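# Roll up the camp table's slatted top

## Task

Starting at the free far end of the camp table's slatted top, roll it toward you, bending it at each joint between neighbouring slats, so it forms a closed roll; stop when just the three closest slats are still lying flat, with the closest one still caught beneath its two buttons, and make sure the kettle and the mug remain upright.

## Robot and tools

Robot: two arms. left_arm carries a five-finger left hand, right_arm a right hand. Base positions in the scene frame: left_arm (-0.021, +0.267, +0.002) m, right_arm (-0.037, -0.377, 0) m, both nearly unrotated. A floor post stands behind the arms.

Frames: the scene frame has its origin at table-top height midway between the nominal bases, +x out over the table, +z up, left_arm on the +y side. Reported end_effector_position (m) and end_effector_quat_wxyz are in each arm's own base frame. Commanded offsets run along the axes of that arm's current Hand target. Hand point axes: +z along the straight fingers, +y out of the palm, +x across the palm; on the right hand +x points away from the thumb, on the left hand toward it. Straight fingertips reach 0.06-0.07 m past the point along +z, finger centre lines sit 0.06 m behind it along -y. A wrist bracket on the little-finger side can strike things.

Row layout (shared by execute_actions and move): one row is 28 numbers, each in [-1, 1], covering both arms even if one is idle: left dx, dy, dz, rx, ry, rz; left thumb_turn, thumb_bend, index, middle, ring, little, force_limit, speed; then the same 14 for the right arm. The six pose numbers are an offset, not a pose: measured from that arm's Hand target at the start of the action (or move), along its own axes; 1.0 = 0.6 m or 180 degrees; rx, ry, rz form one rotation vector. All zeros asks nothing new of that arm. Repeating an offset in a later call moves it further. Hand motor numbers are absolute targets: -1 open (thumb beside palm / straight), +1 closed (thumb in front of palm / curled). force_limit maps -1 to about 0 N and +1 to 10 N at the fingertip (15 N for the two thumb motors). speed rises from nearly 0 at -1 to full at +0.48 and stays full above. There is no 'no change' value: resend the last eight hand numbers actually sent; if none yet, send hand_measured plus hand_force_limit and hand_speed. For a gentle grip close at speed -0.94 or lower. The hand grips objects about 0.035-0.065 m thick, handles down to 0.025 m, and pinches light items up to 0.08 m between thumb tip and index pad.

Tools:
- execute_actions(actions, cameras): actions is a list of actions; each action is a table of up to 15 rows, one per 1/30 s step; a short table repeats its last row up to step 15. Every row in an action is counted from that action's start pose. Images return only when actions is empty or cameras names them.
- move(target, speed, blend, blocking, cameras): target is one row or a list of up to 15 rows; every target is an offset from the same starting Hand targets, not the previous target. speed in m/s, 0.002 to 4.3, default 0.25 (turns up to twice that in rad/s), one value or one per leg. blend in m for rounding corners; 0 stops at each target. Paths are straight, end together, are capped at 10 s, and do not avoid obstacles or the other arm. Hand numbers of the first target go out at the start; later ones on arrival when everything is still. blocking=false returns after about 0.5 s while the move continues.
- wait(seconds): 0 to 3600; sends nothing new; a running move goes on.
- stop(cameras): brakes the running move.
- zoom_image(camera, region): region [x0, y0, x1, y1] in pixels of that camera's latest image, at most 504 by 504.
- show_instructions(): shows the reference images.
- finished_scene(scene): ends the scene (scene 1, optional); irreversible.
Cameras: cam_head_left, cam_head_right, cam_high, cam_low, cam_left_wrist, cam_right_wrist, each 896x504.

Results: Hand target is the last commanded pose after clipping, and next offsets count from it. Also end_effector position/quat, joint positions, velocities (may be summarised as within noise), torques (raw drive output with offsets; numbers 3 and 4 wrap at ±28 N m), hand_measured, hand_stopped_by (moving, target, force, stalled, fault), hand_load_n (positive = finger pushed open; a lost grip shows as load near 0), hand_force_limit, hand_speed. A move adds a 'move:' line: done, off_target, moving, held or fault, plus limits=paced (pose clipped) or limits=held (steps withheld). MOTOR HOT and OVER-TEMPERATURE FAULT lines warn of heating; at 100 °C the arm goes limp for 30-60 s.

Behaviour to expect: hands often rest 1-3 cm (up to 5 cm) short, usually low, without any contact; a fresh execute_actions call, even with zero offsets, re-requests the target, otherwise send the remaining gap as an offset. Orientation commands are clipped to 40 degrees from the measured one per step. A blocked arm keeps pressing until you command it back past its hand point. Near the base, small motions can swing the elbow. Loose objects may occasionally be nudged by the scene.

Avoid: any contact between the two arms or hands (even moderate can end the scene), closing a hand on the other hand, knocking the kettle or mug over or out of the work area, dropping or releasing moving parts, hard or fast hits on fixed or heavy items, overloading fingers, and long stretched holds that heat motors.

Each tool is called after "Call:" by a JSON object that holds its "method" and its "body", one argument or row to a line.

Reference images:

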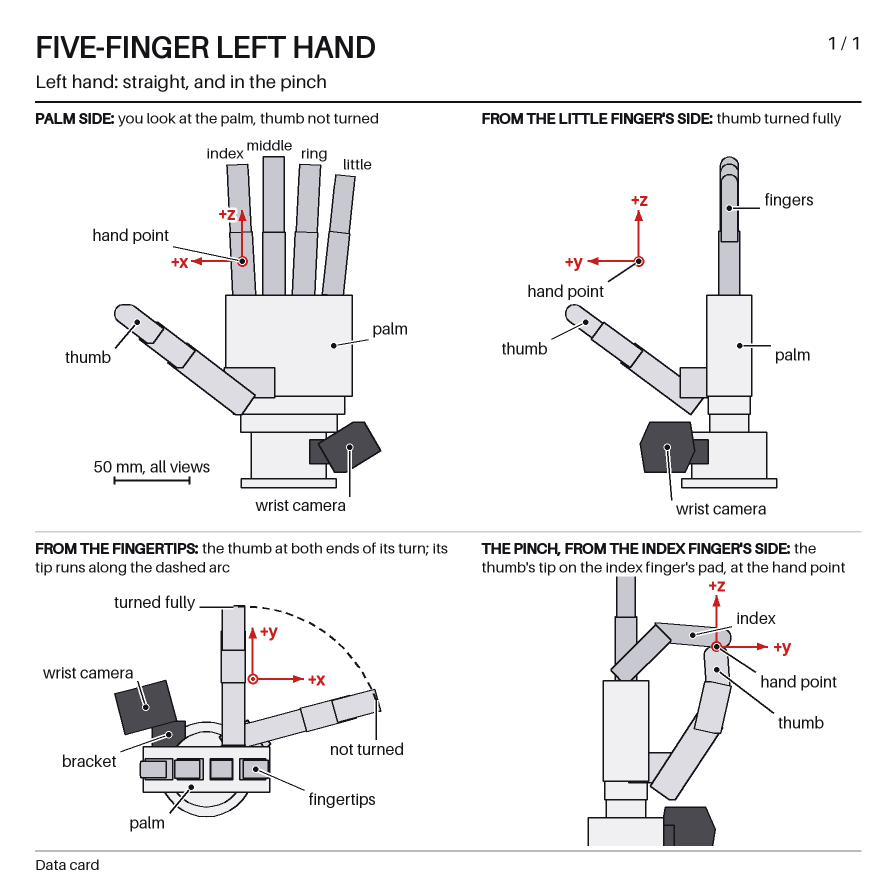

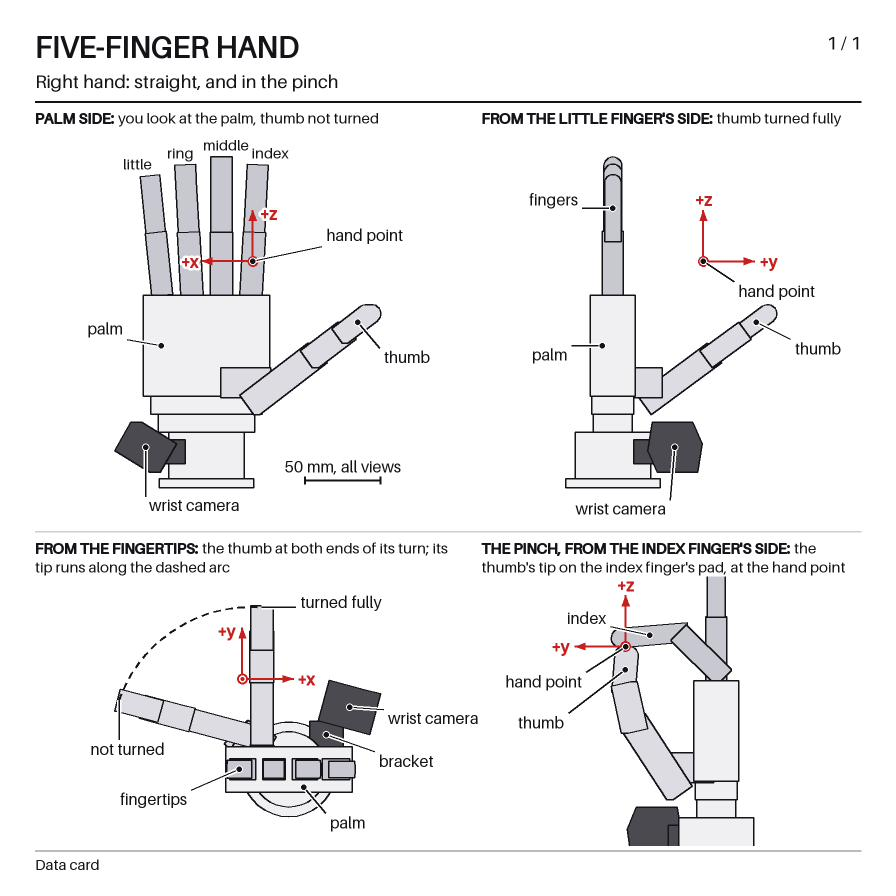

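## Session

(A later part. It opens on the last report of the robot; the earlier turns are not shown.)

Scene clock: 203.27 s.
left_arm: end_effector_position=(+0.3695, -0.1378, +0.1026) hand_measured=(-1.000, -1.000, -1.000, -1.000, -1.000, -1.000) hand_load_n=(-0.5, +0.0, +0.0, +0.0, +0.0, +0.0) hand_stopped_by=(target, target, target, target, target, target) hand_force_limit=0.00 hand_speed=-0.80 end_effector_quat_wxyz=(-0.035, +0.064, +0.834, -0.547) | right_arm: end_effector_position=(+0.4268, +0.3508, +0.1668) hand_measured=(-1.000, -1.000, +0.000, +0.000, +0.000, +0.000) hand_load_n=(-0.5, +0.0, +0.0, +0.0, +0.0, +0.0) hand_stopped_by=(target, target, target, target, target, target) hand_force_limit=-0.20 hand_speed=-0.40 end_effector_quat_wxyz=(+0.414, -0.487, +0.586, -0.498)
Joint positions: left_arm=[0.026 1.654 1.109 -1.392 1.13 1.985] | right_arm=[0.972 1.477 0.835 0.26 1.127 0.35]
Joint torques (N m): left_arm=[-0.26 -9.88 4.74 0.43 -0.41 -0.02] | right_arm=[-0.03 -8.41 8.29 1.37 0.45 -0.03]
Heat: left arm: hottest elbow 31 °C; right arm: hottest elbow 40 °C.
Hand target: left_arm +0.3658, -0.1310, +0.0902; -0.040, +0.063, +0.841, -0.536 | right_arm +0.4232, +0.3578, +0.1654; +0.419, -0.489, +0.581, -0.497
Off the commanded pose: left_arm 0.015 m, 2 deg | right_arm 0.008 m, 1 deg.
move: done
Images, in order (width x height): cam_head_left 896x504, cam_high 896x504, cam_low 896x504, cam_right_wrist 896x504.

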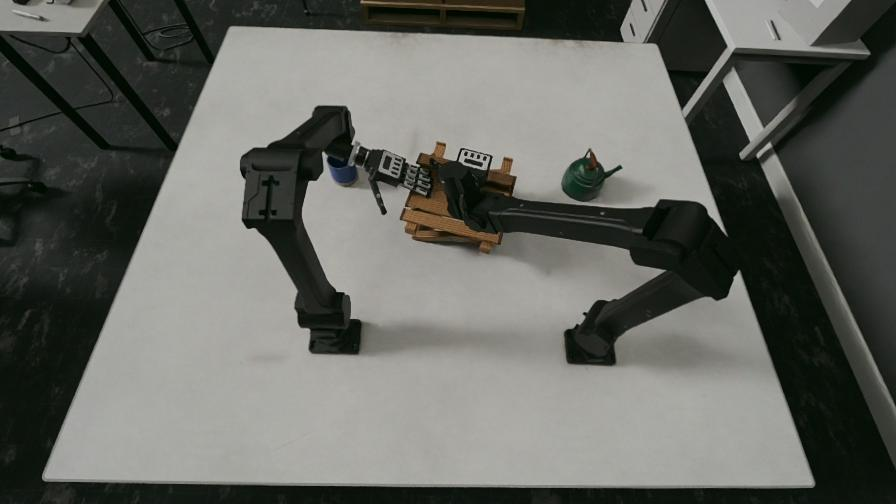

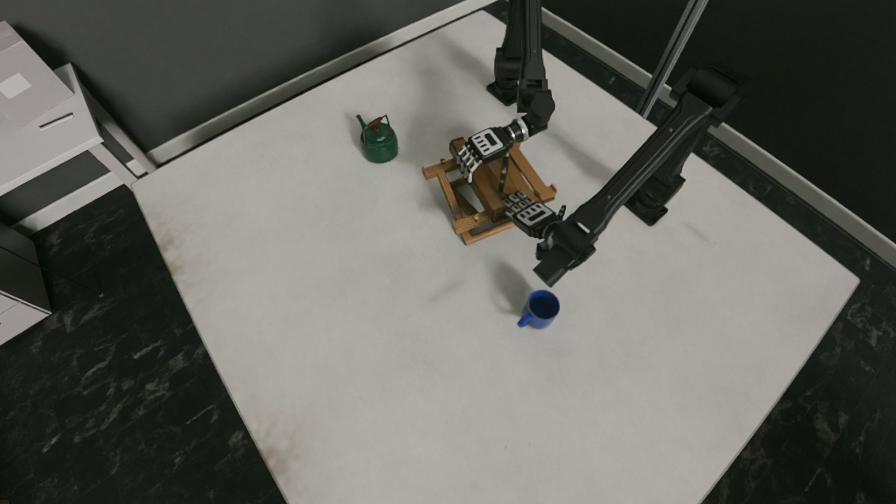

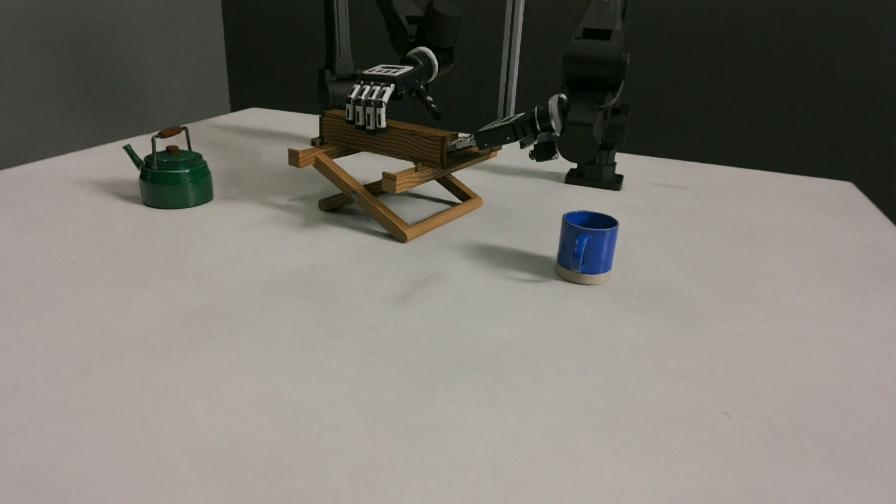

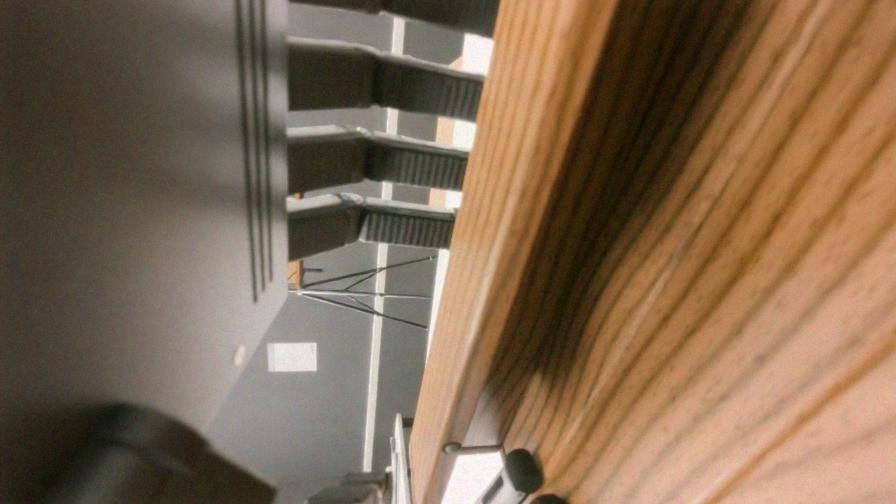

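Call:
{"method": "move", "body": {
  "target": [
    [0,-0.0272,-0.0127,0,0,0,-1,-1,-1,-1,-1,-1,0,-0.8, 0,-0.0312,0.0805,0,0,0,-1,-1,0,0,0,0,-0.2,-0.4],
    [0.0597,-0.0253,-0.0168,0,0,0,-1,-1,-1,-1,-1,-1,0,-0.8, -0.001,-0.0058,0.0845,-0.389,0,0,-1,-1,0,0,0,0,-0.2,-0.4]
  ],
  "cameras": ["cam_low","cam_right_wrist","cam_head_left","cam_high"],
  "speed": [0.06,0.12]
}}

Call:
{"method": "zoom_image", "body": {
  "camera": "cam_low",
  "region": [240, 60, 500, 220]
}}

Call:
{"method": "zoom_image", "body": {
  "camera": "cam_head_left",
  "region": [360, 100, 560, 250]
}}

Scene clock: 215.13 s.
left_arm: end_effector_position=(+0.3356, -0.1273, +0.1055) hand_measured=(-1.000, -1.000, -1.000, -1.000, -1.000, -1.000) hand_load_n=(+0.0, +0.0, +0.0, +0.0, +0.0, +0.0) hand_stopped_by=(target, target, target, target, target, target) hand_force_limit=0.00 hand_speed=-0.80 end_effector_quat_wxyz=(-0.041, +0.061, +0.838, -0.541) | right_arm: end_effector_position=(+0.4561, +0.3467, +0.1446) hand_measured=(-1.000, -1.000, +0.000, +0.000, +0.000, +0.000) hand_load_n=(+0.0, +0.0, +0.0, +0.0, +0.0, +0.0) hand_stopped_by=(target, target, target, target, target, target) hand_force_limit=-0.20 hand_speed=-0.40 end_effector_quat_wxyz=(+0.045, -0.644, +0.760, -0.072)
Joint positions: left_arm=[0.049 1.58 1.028 -1.426 1.105 2.018] | right_arm=[0.586 1.84 1.69 -1.313 0.133 0.743]
Joint torques (N m): left_arm=[-0.32 -10.75 5.3 -0.73 0.11 0.08] | right_arm=[-1.96 -14.1 13.12 -0.32 -0.03 -0.04]
Heat: left arm: hottest elbow 31 °C; right arm: hottest elbow 40 °C.
Hand target: left_arm +0.3308, -0.1231, +0.1082; -0.040, +0.063, +0.841, -0.536 | right_arm +0.4731, +0.3498, +0.1611; +0.062, -0.641, +0.761, -0.074
Off the commanded pose: left_arm 0.007 m, 1 deg | right_arm 0.024 m, 2 deg.
move: off_target (right_arm)
Images, in order (width x height): cam_head_left 896x504, cam_high 896x504, cam_low 896x504, cam_right_wrist 896x504.

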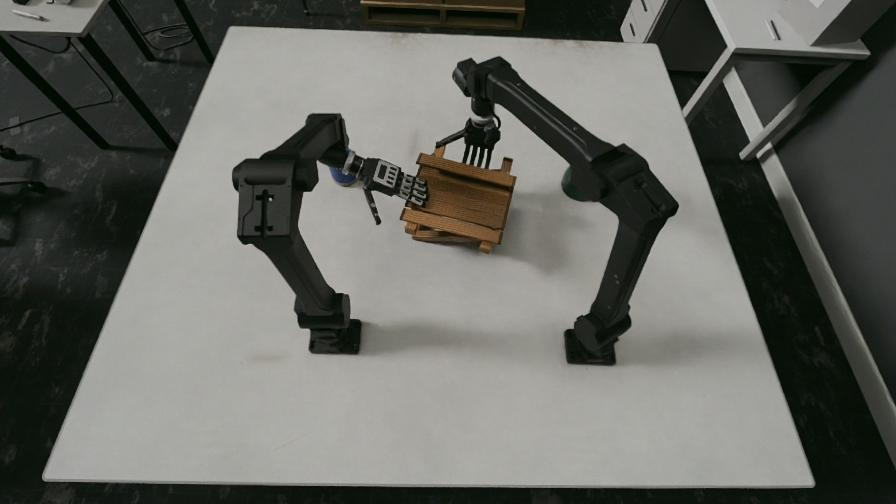

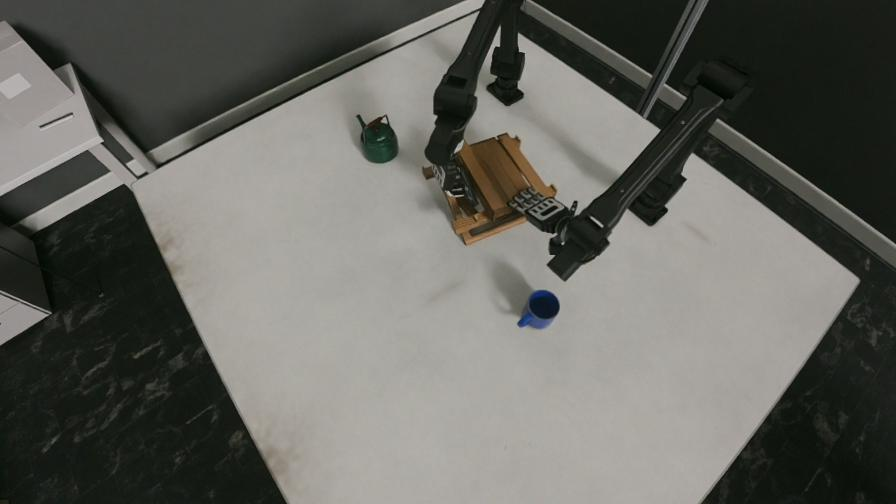

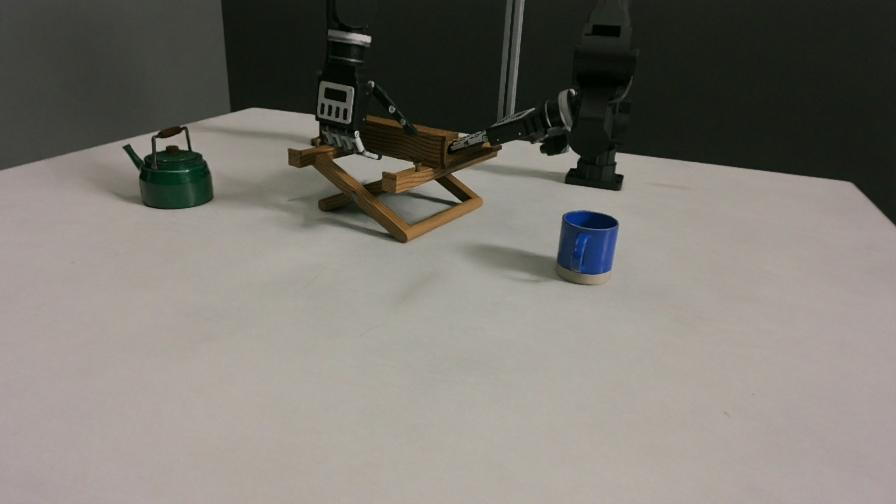

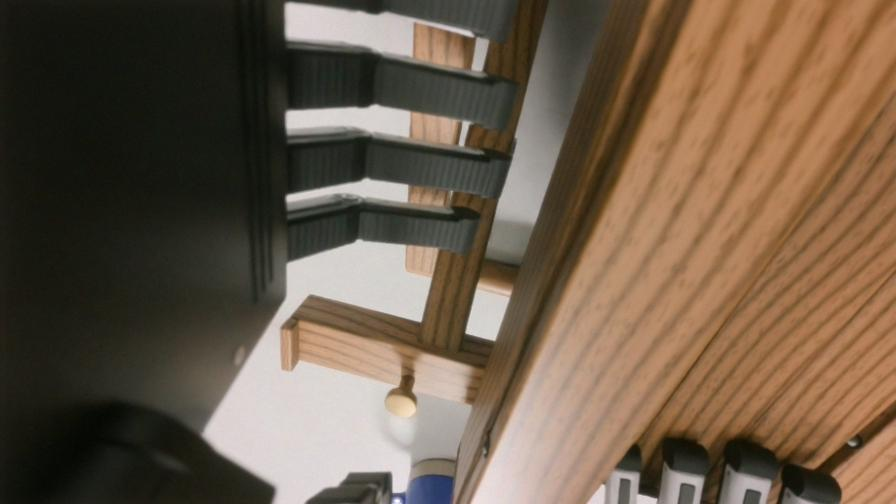

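Scaled by 1.938 from the camera's image (finer frame: 1280x720).

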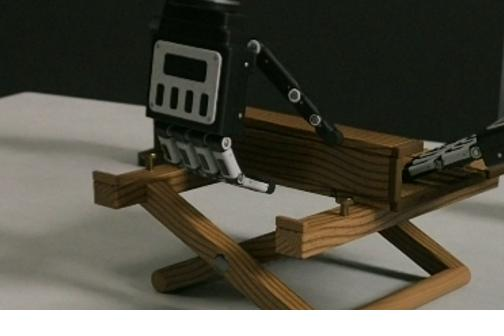

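Scaled by 2.520 from the camera's image (finer frame: 1280x720).

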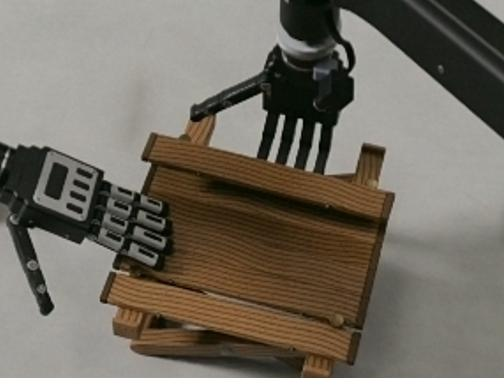

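Call:
{"method": "move", "body": {
  "target": [
    [0,0.0253,0.0126,0,0,0,-1,-1,-1,-1,-1,-1,0,-0.8, 0,0.06,-0.005,0,0,0,-1,-1,0,0,0,0,-0.2,-0.4],
    [0,0.0253,0.0126,0,0,0,-1,-1,-1,-1,-1,-1,0,-0.8, 0,0.1035,-0.009,0,0,0,-1,-1,0,0,0,0,-0.2,-0.4]
  ],
  "cameras": ["cam_low","cam_right_wrist","cam_head_left","cam_left_wrist"],
  "speed": 0.06
}}

Call:
{"method": "zoom_image", "body": {
  "camera": "cam_low",
  "region": [240, 60, 500, 220]
}}

Scene clock: 218.70 s.
left_arm: end_effector_position=(+0.3326, -0.1278, +0.1022) hand_measured=(-1.000, -1.000, -1.000, -1.000, -1.000, -1.000) hand_load_n=(+0.0, +0.0, +0.0, +0.5, +0.0, -0.5) hand_stopped_by=(target, target, target, target, target, target) hand_force_limit=0.00 hand_speed=-0.80 end_effector_quat_wxyz=(-0.039, +0.057, +0.835, -0.546) | right_arm: end_effector_position=(+0.4306, +0.3449, +0.1430) hand_measured=(-1.000, -1.000, +0.000, +0.000, +0.000, +0.000) hand_load_n=(+0.0, +0.0, +0.0, +3.0, +0.5, +0.0) hand_stopped_by=(target, target, target, target, target, target) hand_force_limit=-0.20 hand_speed=-0.40 end_effector_quat_wxyz=(+0.054, -0.630, +0.771, -0.082)
Joint positions: left_arm=[0.054 1.579 1.01 -1.414 1.118 2.021] | right_arm=[0.615 1.764 1.58 -1.266 0.156 0.806]
Joint torques (N m): left_arm=[-0.73 -8.59 4.96 0.43 -0.34 0.07] | right_arm=[1.14 -15.44 8.13 -0.24 -0.6 0.09]
Heat: left arm: hottest elbow 31 °C; right arm: hottest elbow 41 °C.
Hand target: left_arm +0.3307, -0.1234, +0.0913; -0.040, +0.063, +0.841, -0.536 | right_arm +0.4121, +0.3604, +0.1545; +0.063, -0.641, +0.761, -0.074
Off the commanded pose: left_arm 0.012 m, 2 deg | right_arm 0.027 m, 2 deg.
move: off_target (left_arm, right_arm)
Images, in order (width x height): cam_head_left 896x504, cam_low 896x504, cam_left_wrist 896x504, cam_right_wrist 896x504.

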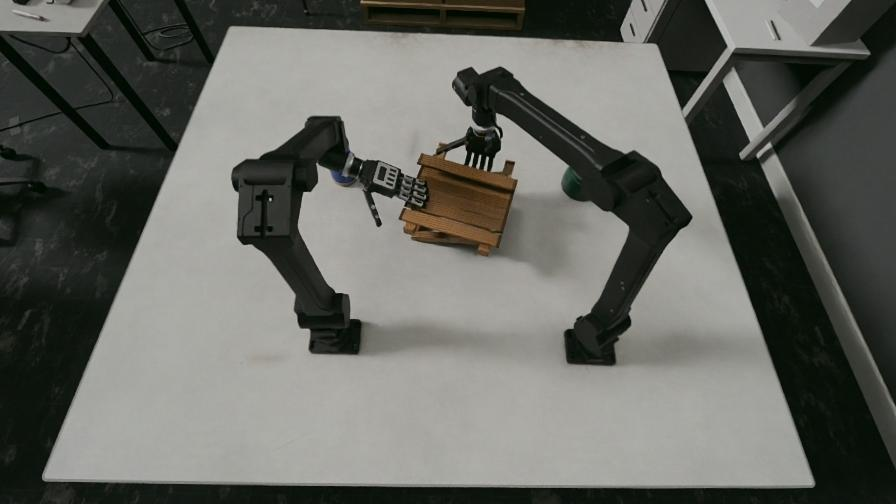

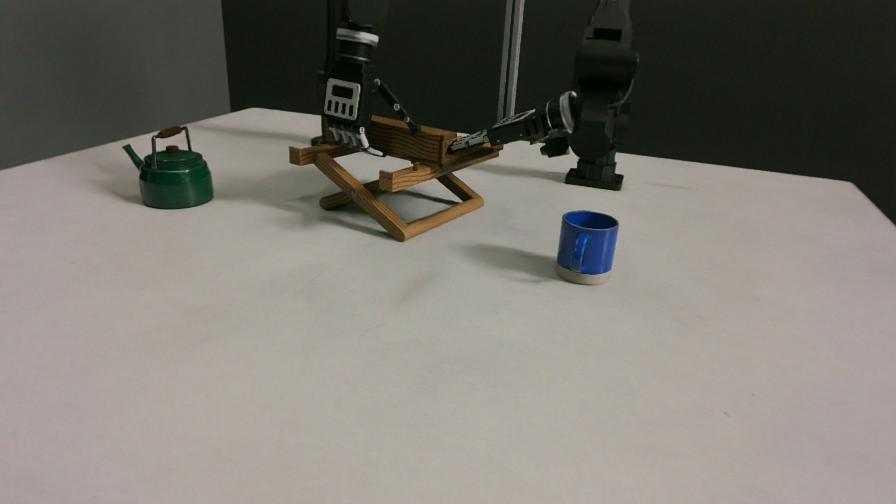

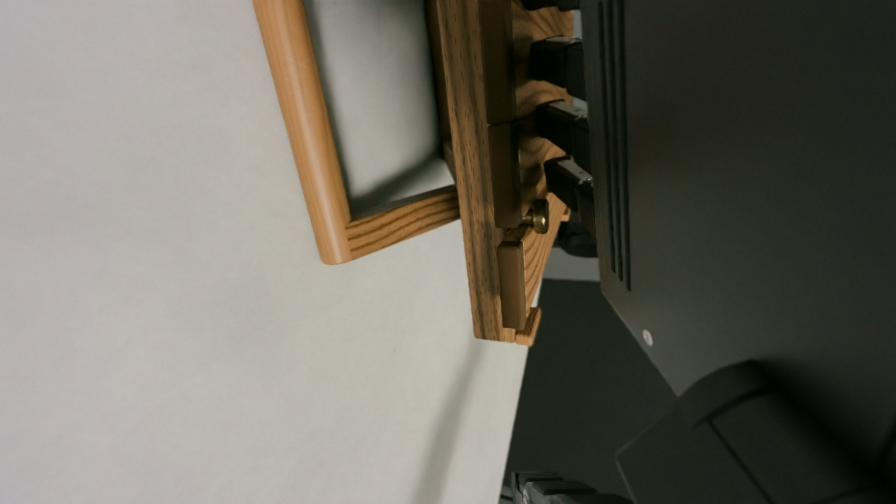

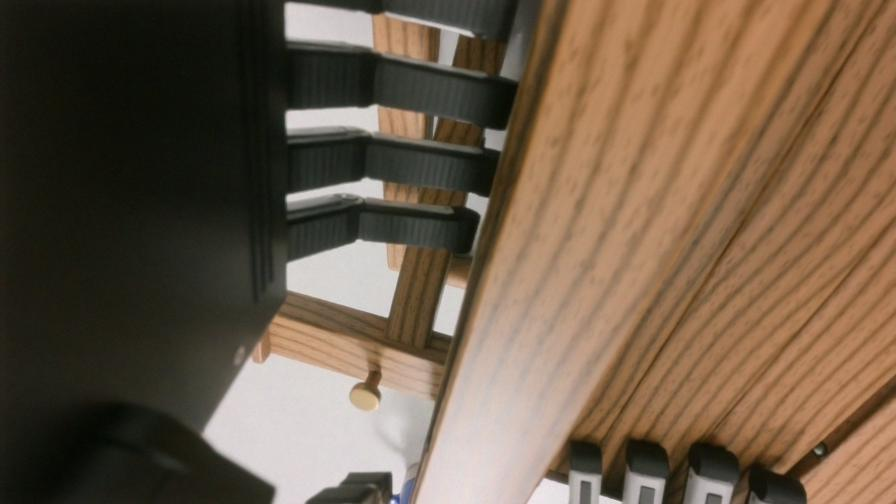

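Scaled by 1.938 from the camera's image (finer frame: 1280x720).

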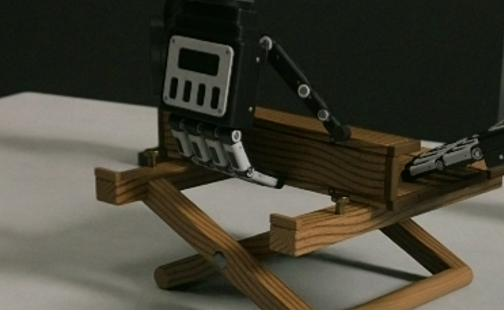

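Call:
{"method": "zoom_image", "body": {
  "camera": "cam_right_wrist",
  "region": [340, 0, 600, 300]
}}

Call:
{"method": "zoom_image", "body": {
  "camera": "cam_low",
  "region": [310, 100, 430, 200]
}}

Scaled by 1.680 from the camera's image (finer frame: 1280x720).

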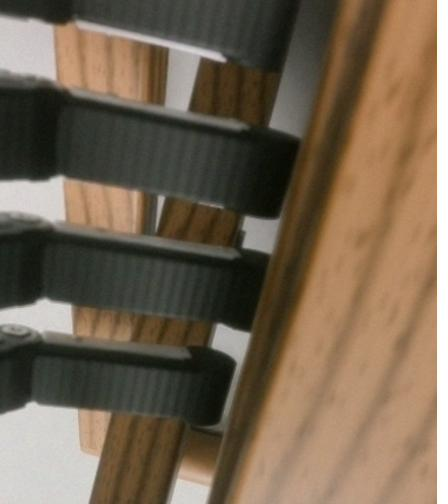

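Scaled by 4.200 from the camera's image (finer frame: 1280x720).

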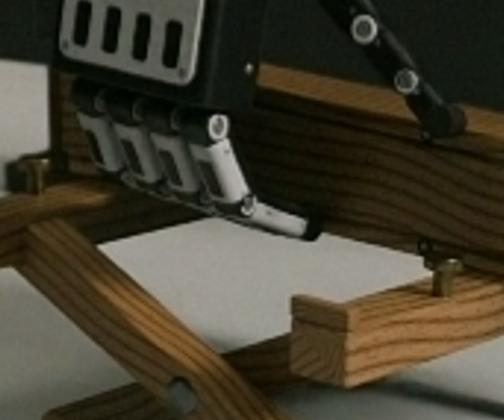

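Call:
{"method": "move", "body": {
  "target": [
    [0,0,0,0,0,0,-1,-1,-1,-1,-1,-1,0,-0.8, 0,-0.0472,0.0253,0,0,0,-1,-1,0,0,0,0,-0.2,-0.4],
    [0,0,0,0,0,0,-1,-1,-1,-1,-1,-1,0,-0.8, 0,0.0052,0.021,0,0,0,-1,-1,0,0,0,0,-0.2,-0.4]
  ],
  "cameras": ["cam_low","cam_right_wrist","cam_head_left"],
  "speed": 0.06
}}

Call:
{"method": "zoom_image", "body": {
  "camera": "cam_low",
  "region": [310, 100, 430, 200]
}}

Scene clock: 223.03 s.
left_arm: end_effector_position=(+0.3326, -0.1278, +0.1022) hand_measured=(-1.000, -1.000, -1.000, -1.000, -1.000, -1.000) hand_load_n=(+0.0, +0.0, +0.0, +0.5, +0.0, +0.0) hand_stopped_by=(target, target, target, target, target, target) hand_force_limit=0.00 hand_speed=-0.80 end_effector_quat_wxyz=(-0.039, +0.057, +0.835, -0.546) | right_arm: end_effector_position=(+0.4207, +0.3502, +0.1288) hand_measured=(-1.000, -1.000, +0.000, +0.000, +0.000, +0.000) hand_load_n=(+0.0, +0.0, +0.5, +0.0, +0.0, +1.0) hand_stopped_by=(target, target, target, target, target, target) hand_force_limit=-0.20 hand_speed=-0.40 end_effector_quat_wxyz=(+0.049, -0.633, +0.769, -0.075)
Joint positions: left_arm=[0.054 1.579 1.01 -1.414 1.118 2.021] | right_arm=[0.629 1.768 1.547 -1.242 0.144 0.814]
Joint torques (N m): left_arm=[-0.85 -8.59 4.96 0.4 -0.33 0.06] | right_arm=[0.56 -15.38 8.43 0.06 -0.1 0.04]
Heat: left arm: hottest elbow 31 °C; right arm: hottest elbow 40 °C.
Hand target: left_arm +0.3307, -0.1234, +0.0913; -0.040, +0.063, +0.841, -0.536 | right_arm +0.4114, +0.3605, +0.1414; +0.062, -0.641, +0.761, -0.073
Off the commanded pose: left_arm 0.012 m, 2 deg | right_arm 0.019 m, 2 deg.
move: off_target (right_arm)
Images, in order (width x height): cam_head_left 896x504, cam_low 896x504, cam_right_wrist 896x504.

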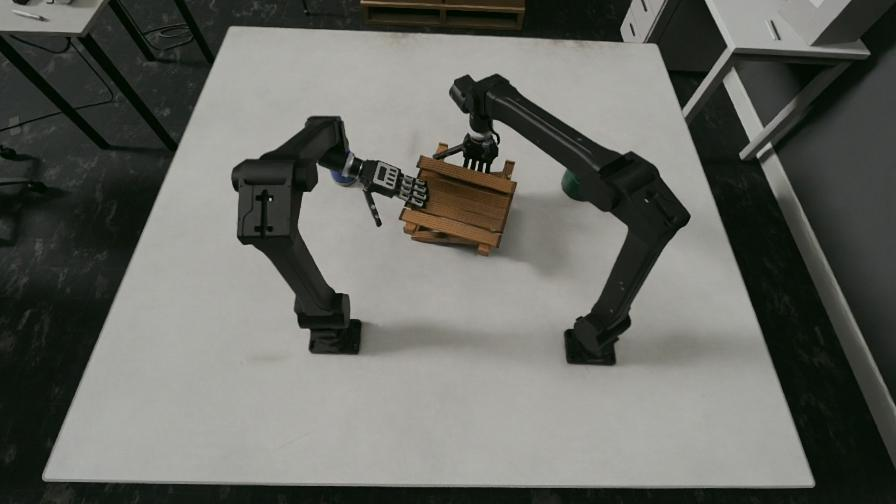

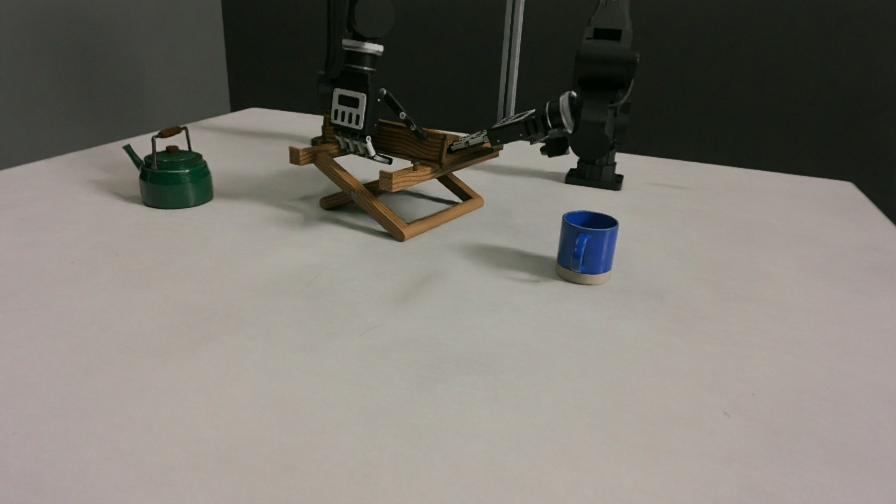

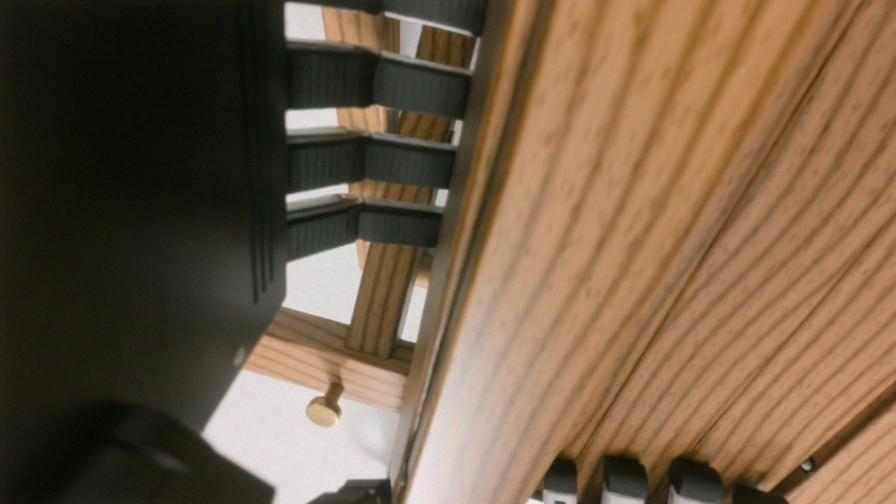

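Scaled by 4.200 from the camera's image (finer frame: 1280x720).

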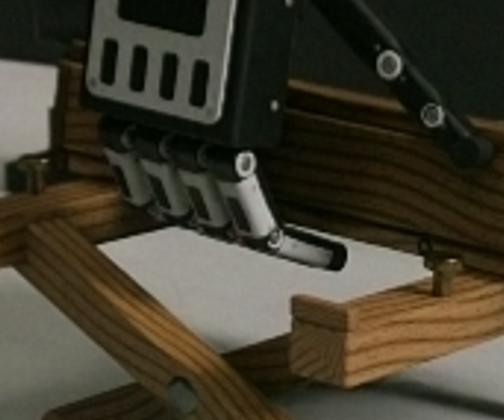

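Call:
{"method": "move", "body": {
  "target": [
    [0,0,0,0,0,0,-1,-1,-1,-1,-1,-1,0,-0.8, 0,0.018,0,0,0,0,-1,-1,0,0,0,0,-0.2,-0.4],
    [0,0,0,0,0,0,-1,-1,-1,-1,-1,-1,0,-0.8, 0,0.013,-0.037,0.055,0,0,-1,-1,0,0,0,0,-0.2,-0.4],
    [0,0,0,0,0,0,-1,-1,-1,-1,-1,-1,0,-0.8, 0,0.0173,-0.0608,0.144,0,0,-1,-1,0,0,0,0,-0.2,-0.4]
  ],
  "cameras": ["cam_low","cam_right_wrist","cam_head_left"],
  "speed": 0.08,
  "blend": [0,0.01,0]
}}

Call:
{"method": "zoom_image", "body": {
  "camera": "cam_low",
  "region": [240, 60, 500, 220]
}}

Call:
{"method": "zoom_image", "body": {
  "camera": "cam_low",
  "region": [400, 100, 520, 210]
}}

Scene clock: 228.90 s.
left_arm: end_effector_position=(+0.3331, -0.1278, +0.1020) hand_measured=(-1.000, -1.000, -1.000, -1.000, -1.000, -1.000) hand_load_n=(+0.0, -0.5, +0.0, +0.0, +0.0, +0.5) hand_stopped_by=(target, target, target, target, target, target) hand_force_limit=0.00 hand_speed=-0.80 end_effector_quat_wxyz=(-0.036, +0.060, +0.835, -0.546) | right_arm: end_effector_position=(+0.3985, +0.3534, +0.1497) hand_measured=(-1.000, -1.000, +0.000, +0.000, +0.000, +0.000) hand_load_n=(+0.0, +0.0, +0.5, +0.0, +1.5, +1.0) hand_stopped_by=(target, target, target, target, target, target) hand_force_limit=-0.20 hand_speed=-0.40 end_effector_quat_wxyz=(+0.176, -0.613, +0.731, -0.245)
Joint positions: left_arm=[0.054 1.579 1.01 -1.414 1.119 2.029] | right_arm=[0.801 1.556 1.302 -0.981 0.522 0.885]
Joint torques (N m): left_arm=[-0.79 -8.53 4.96 0.46 -0.34 -0.01] | right_arm=[0.44 -14.04 9.66 0.49 0.59 0.06]
Heat: left arm: hottest elbow 31 °C; right arm: hottest elbow 40 °C.
Hand target: left_arm +0.3307, -0.1235, +0.0912; -0.040, +0.063, +0.841, -0.536 | right_arm +0.3945, +0.3633, +0.1752; +0.205, -0.611, +0.726, -0.242
Off the commanded pose: left_arm 0.012 m, 2 deg | right_arm 0.028 m, 3 deg.
move: off_target (right_arm)
Images, in order (width x height): cam_head_left 896x504, cam_low 896x504, cam_right_wrist 896x504.

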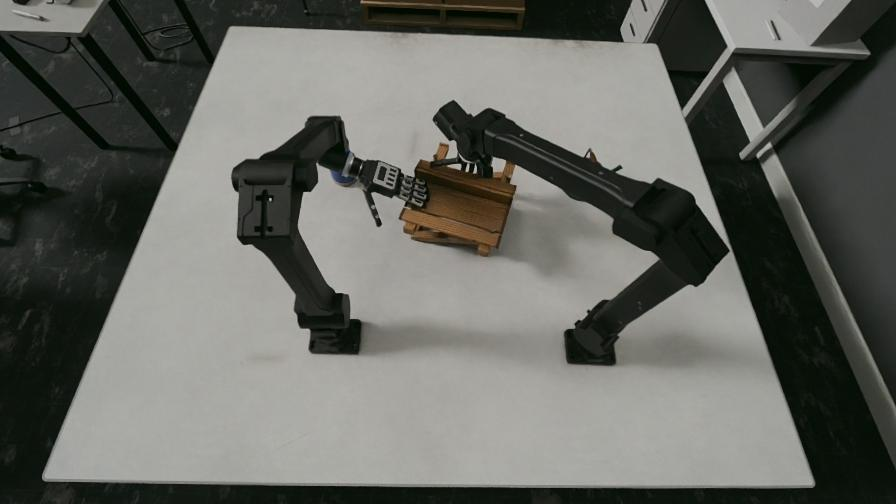

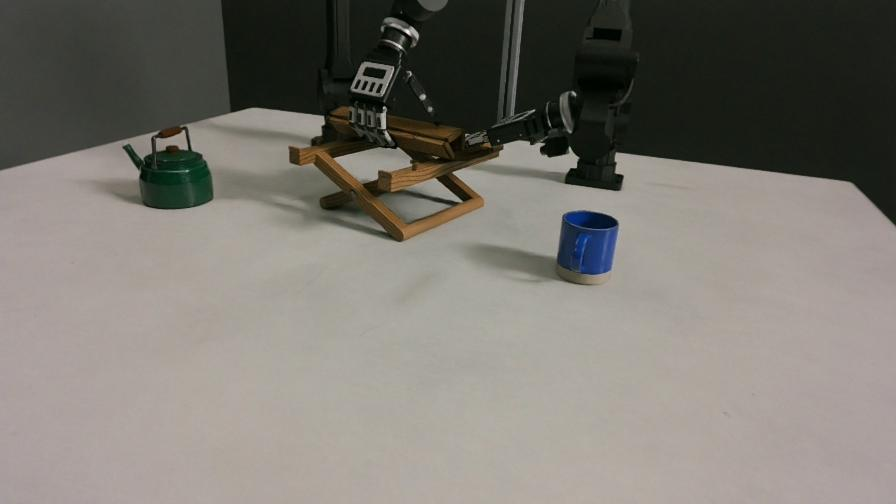

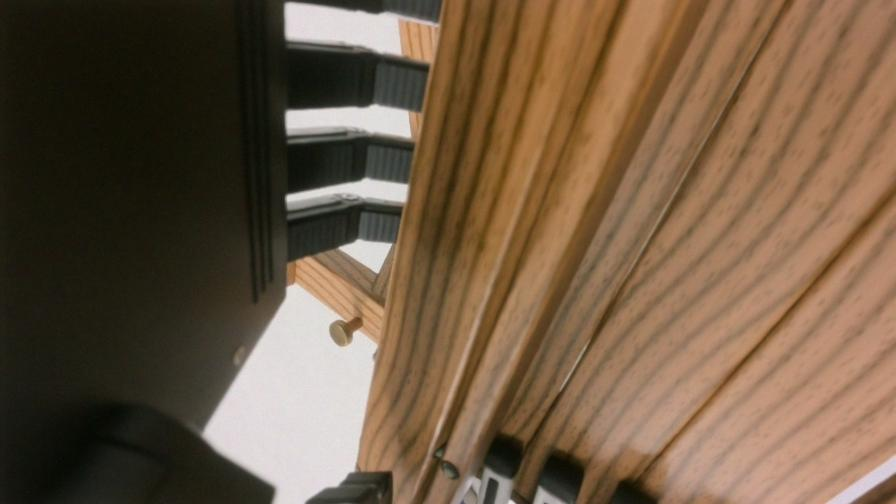

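Scaled by 1.938 from the camera's image (finer frame: 1280x720).

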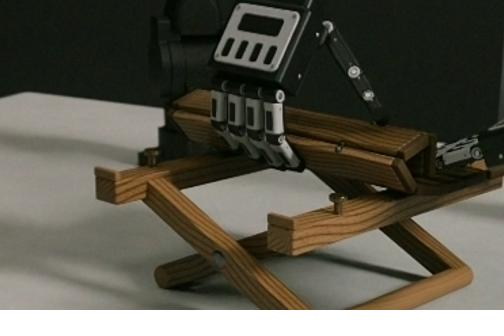

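Scaled by 4.200 from the camera's image (finer frame: 1280x720).

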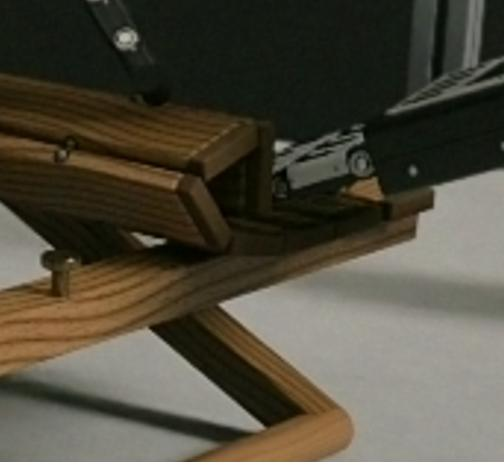

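Call:
{"method": "move", "body": {
  "target": [
    [0,-0.0378,-0.0176,0,0,0,-1,-1,-1,-1,-1,-1,0,-0.8, 0,0,0,0,0,0,-1,-1,0,0,0,0,-0.2,-0.4],
    [0.0512,-0.0362,-0.0215,0,0,0,-1,-1,-1,-1,-1,-1,0,-0.8, 0,0,0,0,0,0,-1,-1,0,0,0,0,-0.2,-0.4],
    [0.0512,0.0017,-0.0038,0,0,0,-1,-1,-1,-1,-1,-1,0,-0.8, 0,0,0,0,0,0,-1,-1,0,0,0,0,-0.2,-0.4],
    [0.0512,0.0017,-0.0038,0,0,0,-1,-1,-1,-1,-1,-1,0,-0.8, -0.001,0.0067,-0.0101,0.13,0,0,-1,-1,0,0,0,0,-0.2,-0.4]
  ],
  "cameras": ["cam_low","cam_right_wrist","cam_head_left"],
  "speed": 0.08,
  "blend": [0.01,0.01,0,0]
}}

Call:
{"method": "zoom_image", "body": {
  "camera": "cam_low",
  "region": [240, 60, 500, 220]
}}

Call:
{"method": "zoom_image", "body": {
  "camera": "cam_low",
  "region": [400, 100, 520, 210]
}}

Scene clock: 235.73 s.
left_arm: end_effector_position=(+0.3023, -0.1211, +0.1021) hand_measured=(-1.000, -1.000, -1.000, -1.000, -1.000, -1.000) hand_load_n=(+0.0, +0.0, +0.0, +0.0, +0.0, +0.0) hand_stopped_by=(target, target, target, target, target, target) hand_force_limit=0.00 hand_speed=-0.80 end_effector_quat_wxyz=(-0.040, +0.058, +0.836, -0.544) | right_arm: end_effector_position=(+0.3915, +0.3580, +0.1653) hand_measured=(-1.000, -1.000, +0.000, +0.000, +0.000, +0.000) hand_load_n=(+0.0, +0.0, +0.0, +0.0, +0.0, +0.0) hand_stopped_by=(target, target, target, target, target, target) hand_force_limit=-0.20 hand_speed=-0.40 end_effector_quat_wxyz=(+0.308, -0.558, +0.666, -0.388)
Joint positions: left_arm=[0.075 1.518 0.935 -1.443 1.104 2.068] | right_arm=[0.956 1.438 1.071 -0.61 0.909 0.834]
Joint torques (N m): left_arm=[-0.5 -7.65 4.7 0.51 -0.2 0.06] | right_arm=[0.03 -10.99 9.07 0.83 0.75 -0.02]
Heat: left arm: hottest elbow 31 °C; right arm: hottest elbow 40 °C.
Hand target: left_arm +0.3008, -0.1164, +0.0913; -0.040, +0.063, +0.841, -0.536 | right_arm +0.3879, +0.3651, +0.1778; +0.324, -0.556, +0.661, -0.384
Off the commanded pose: left_arm 0.012 m, 1 deg | right_arm 0.015 m, 2 deg.
move: off_target (left_arm, right_arm)
Images, in order (width x height): cam_head_left 896x504, cam_low 896x504, cam_right_wrist 896x504.

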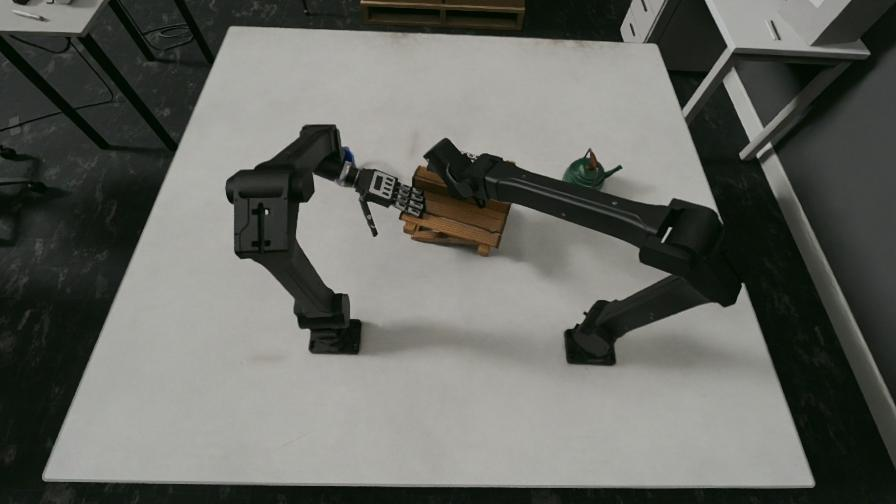

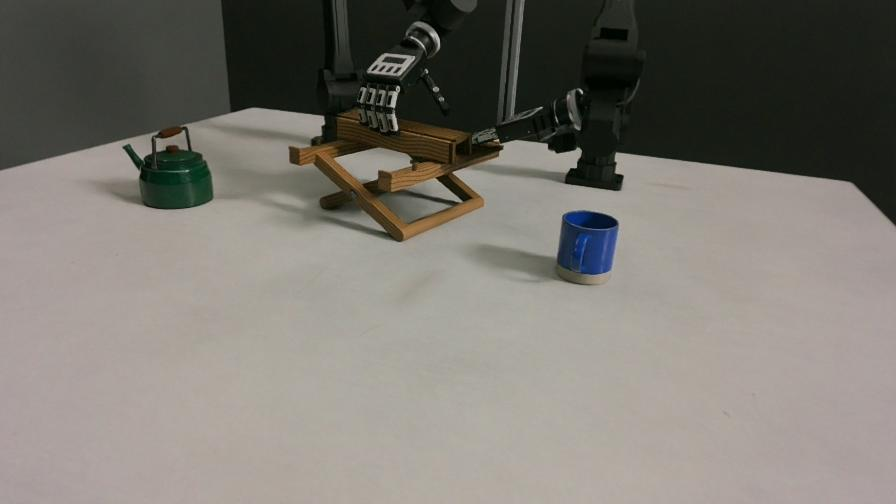

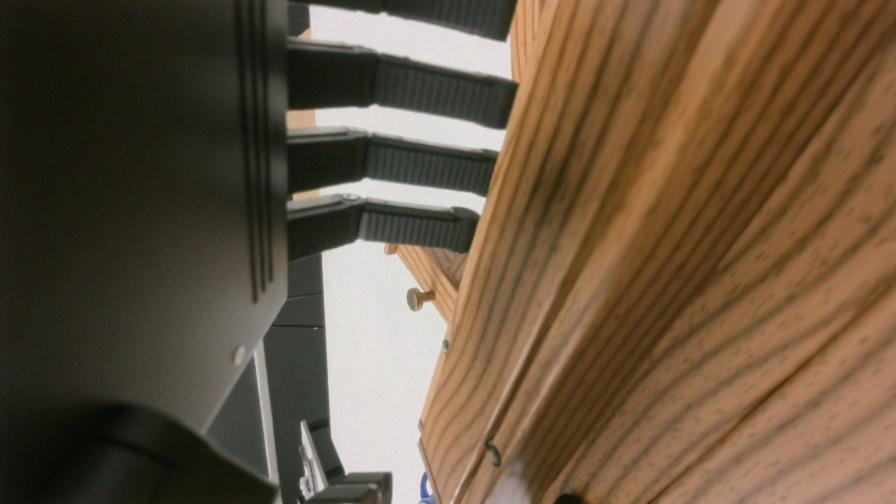

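Scaled by 1.938 from the camera's image (finer frame: 1280x720).

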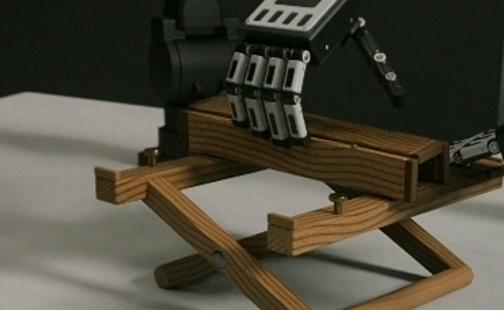

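Scaled by 4.200 from the camera's image (finer frame: 1280x720).

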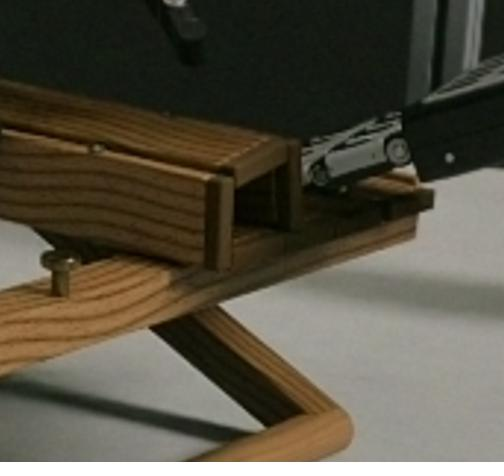

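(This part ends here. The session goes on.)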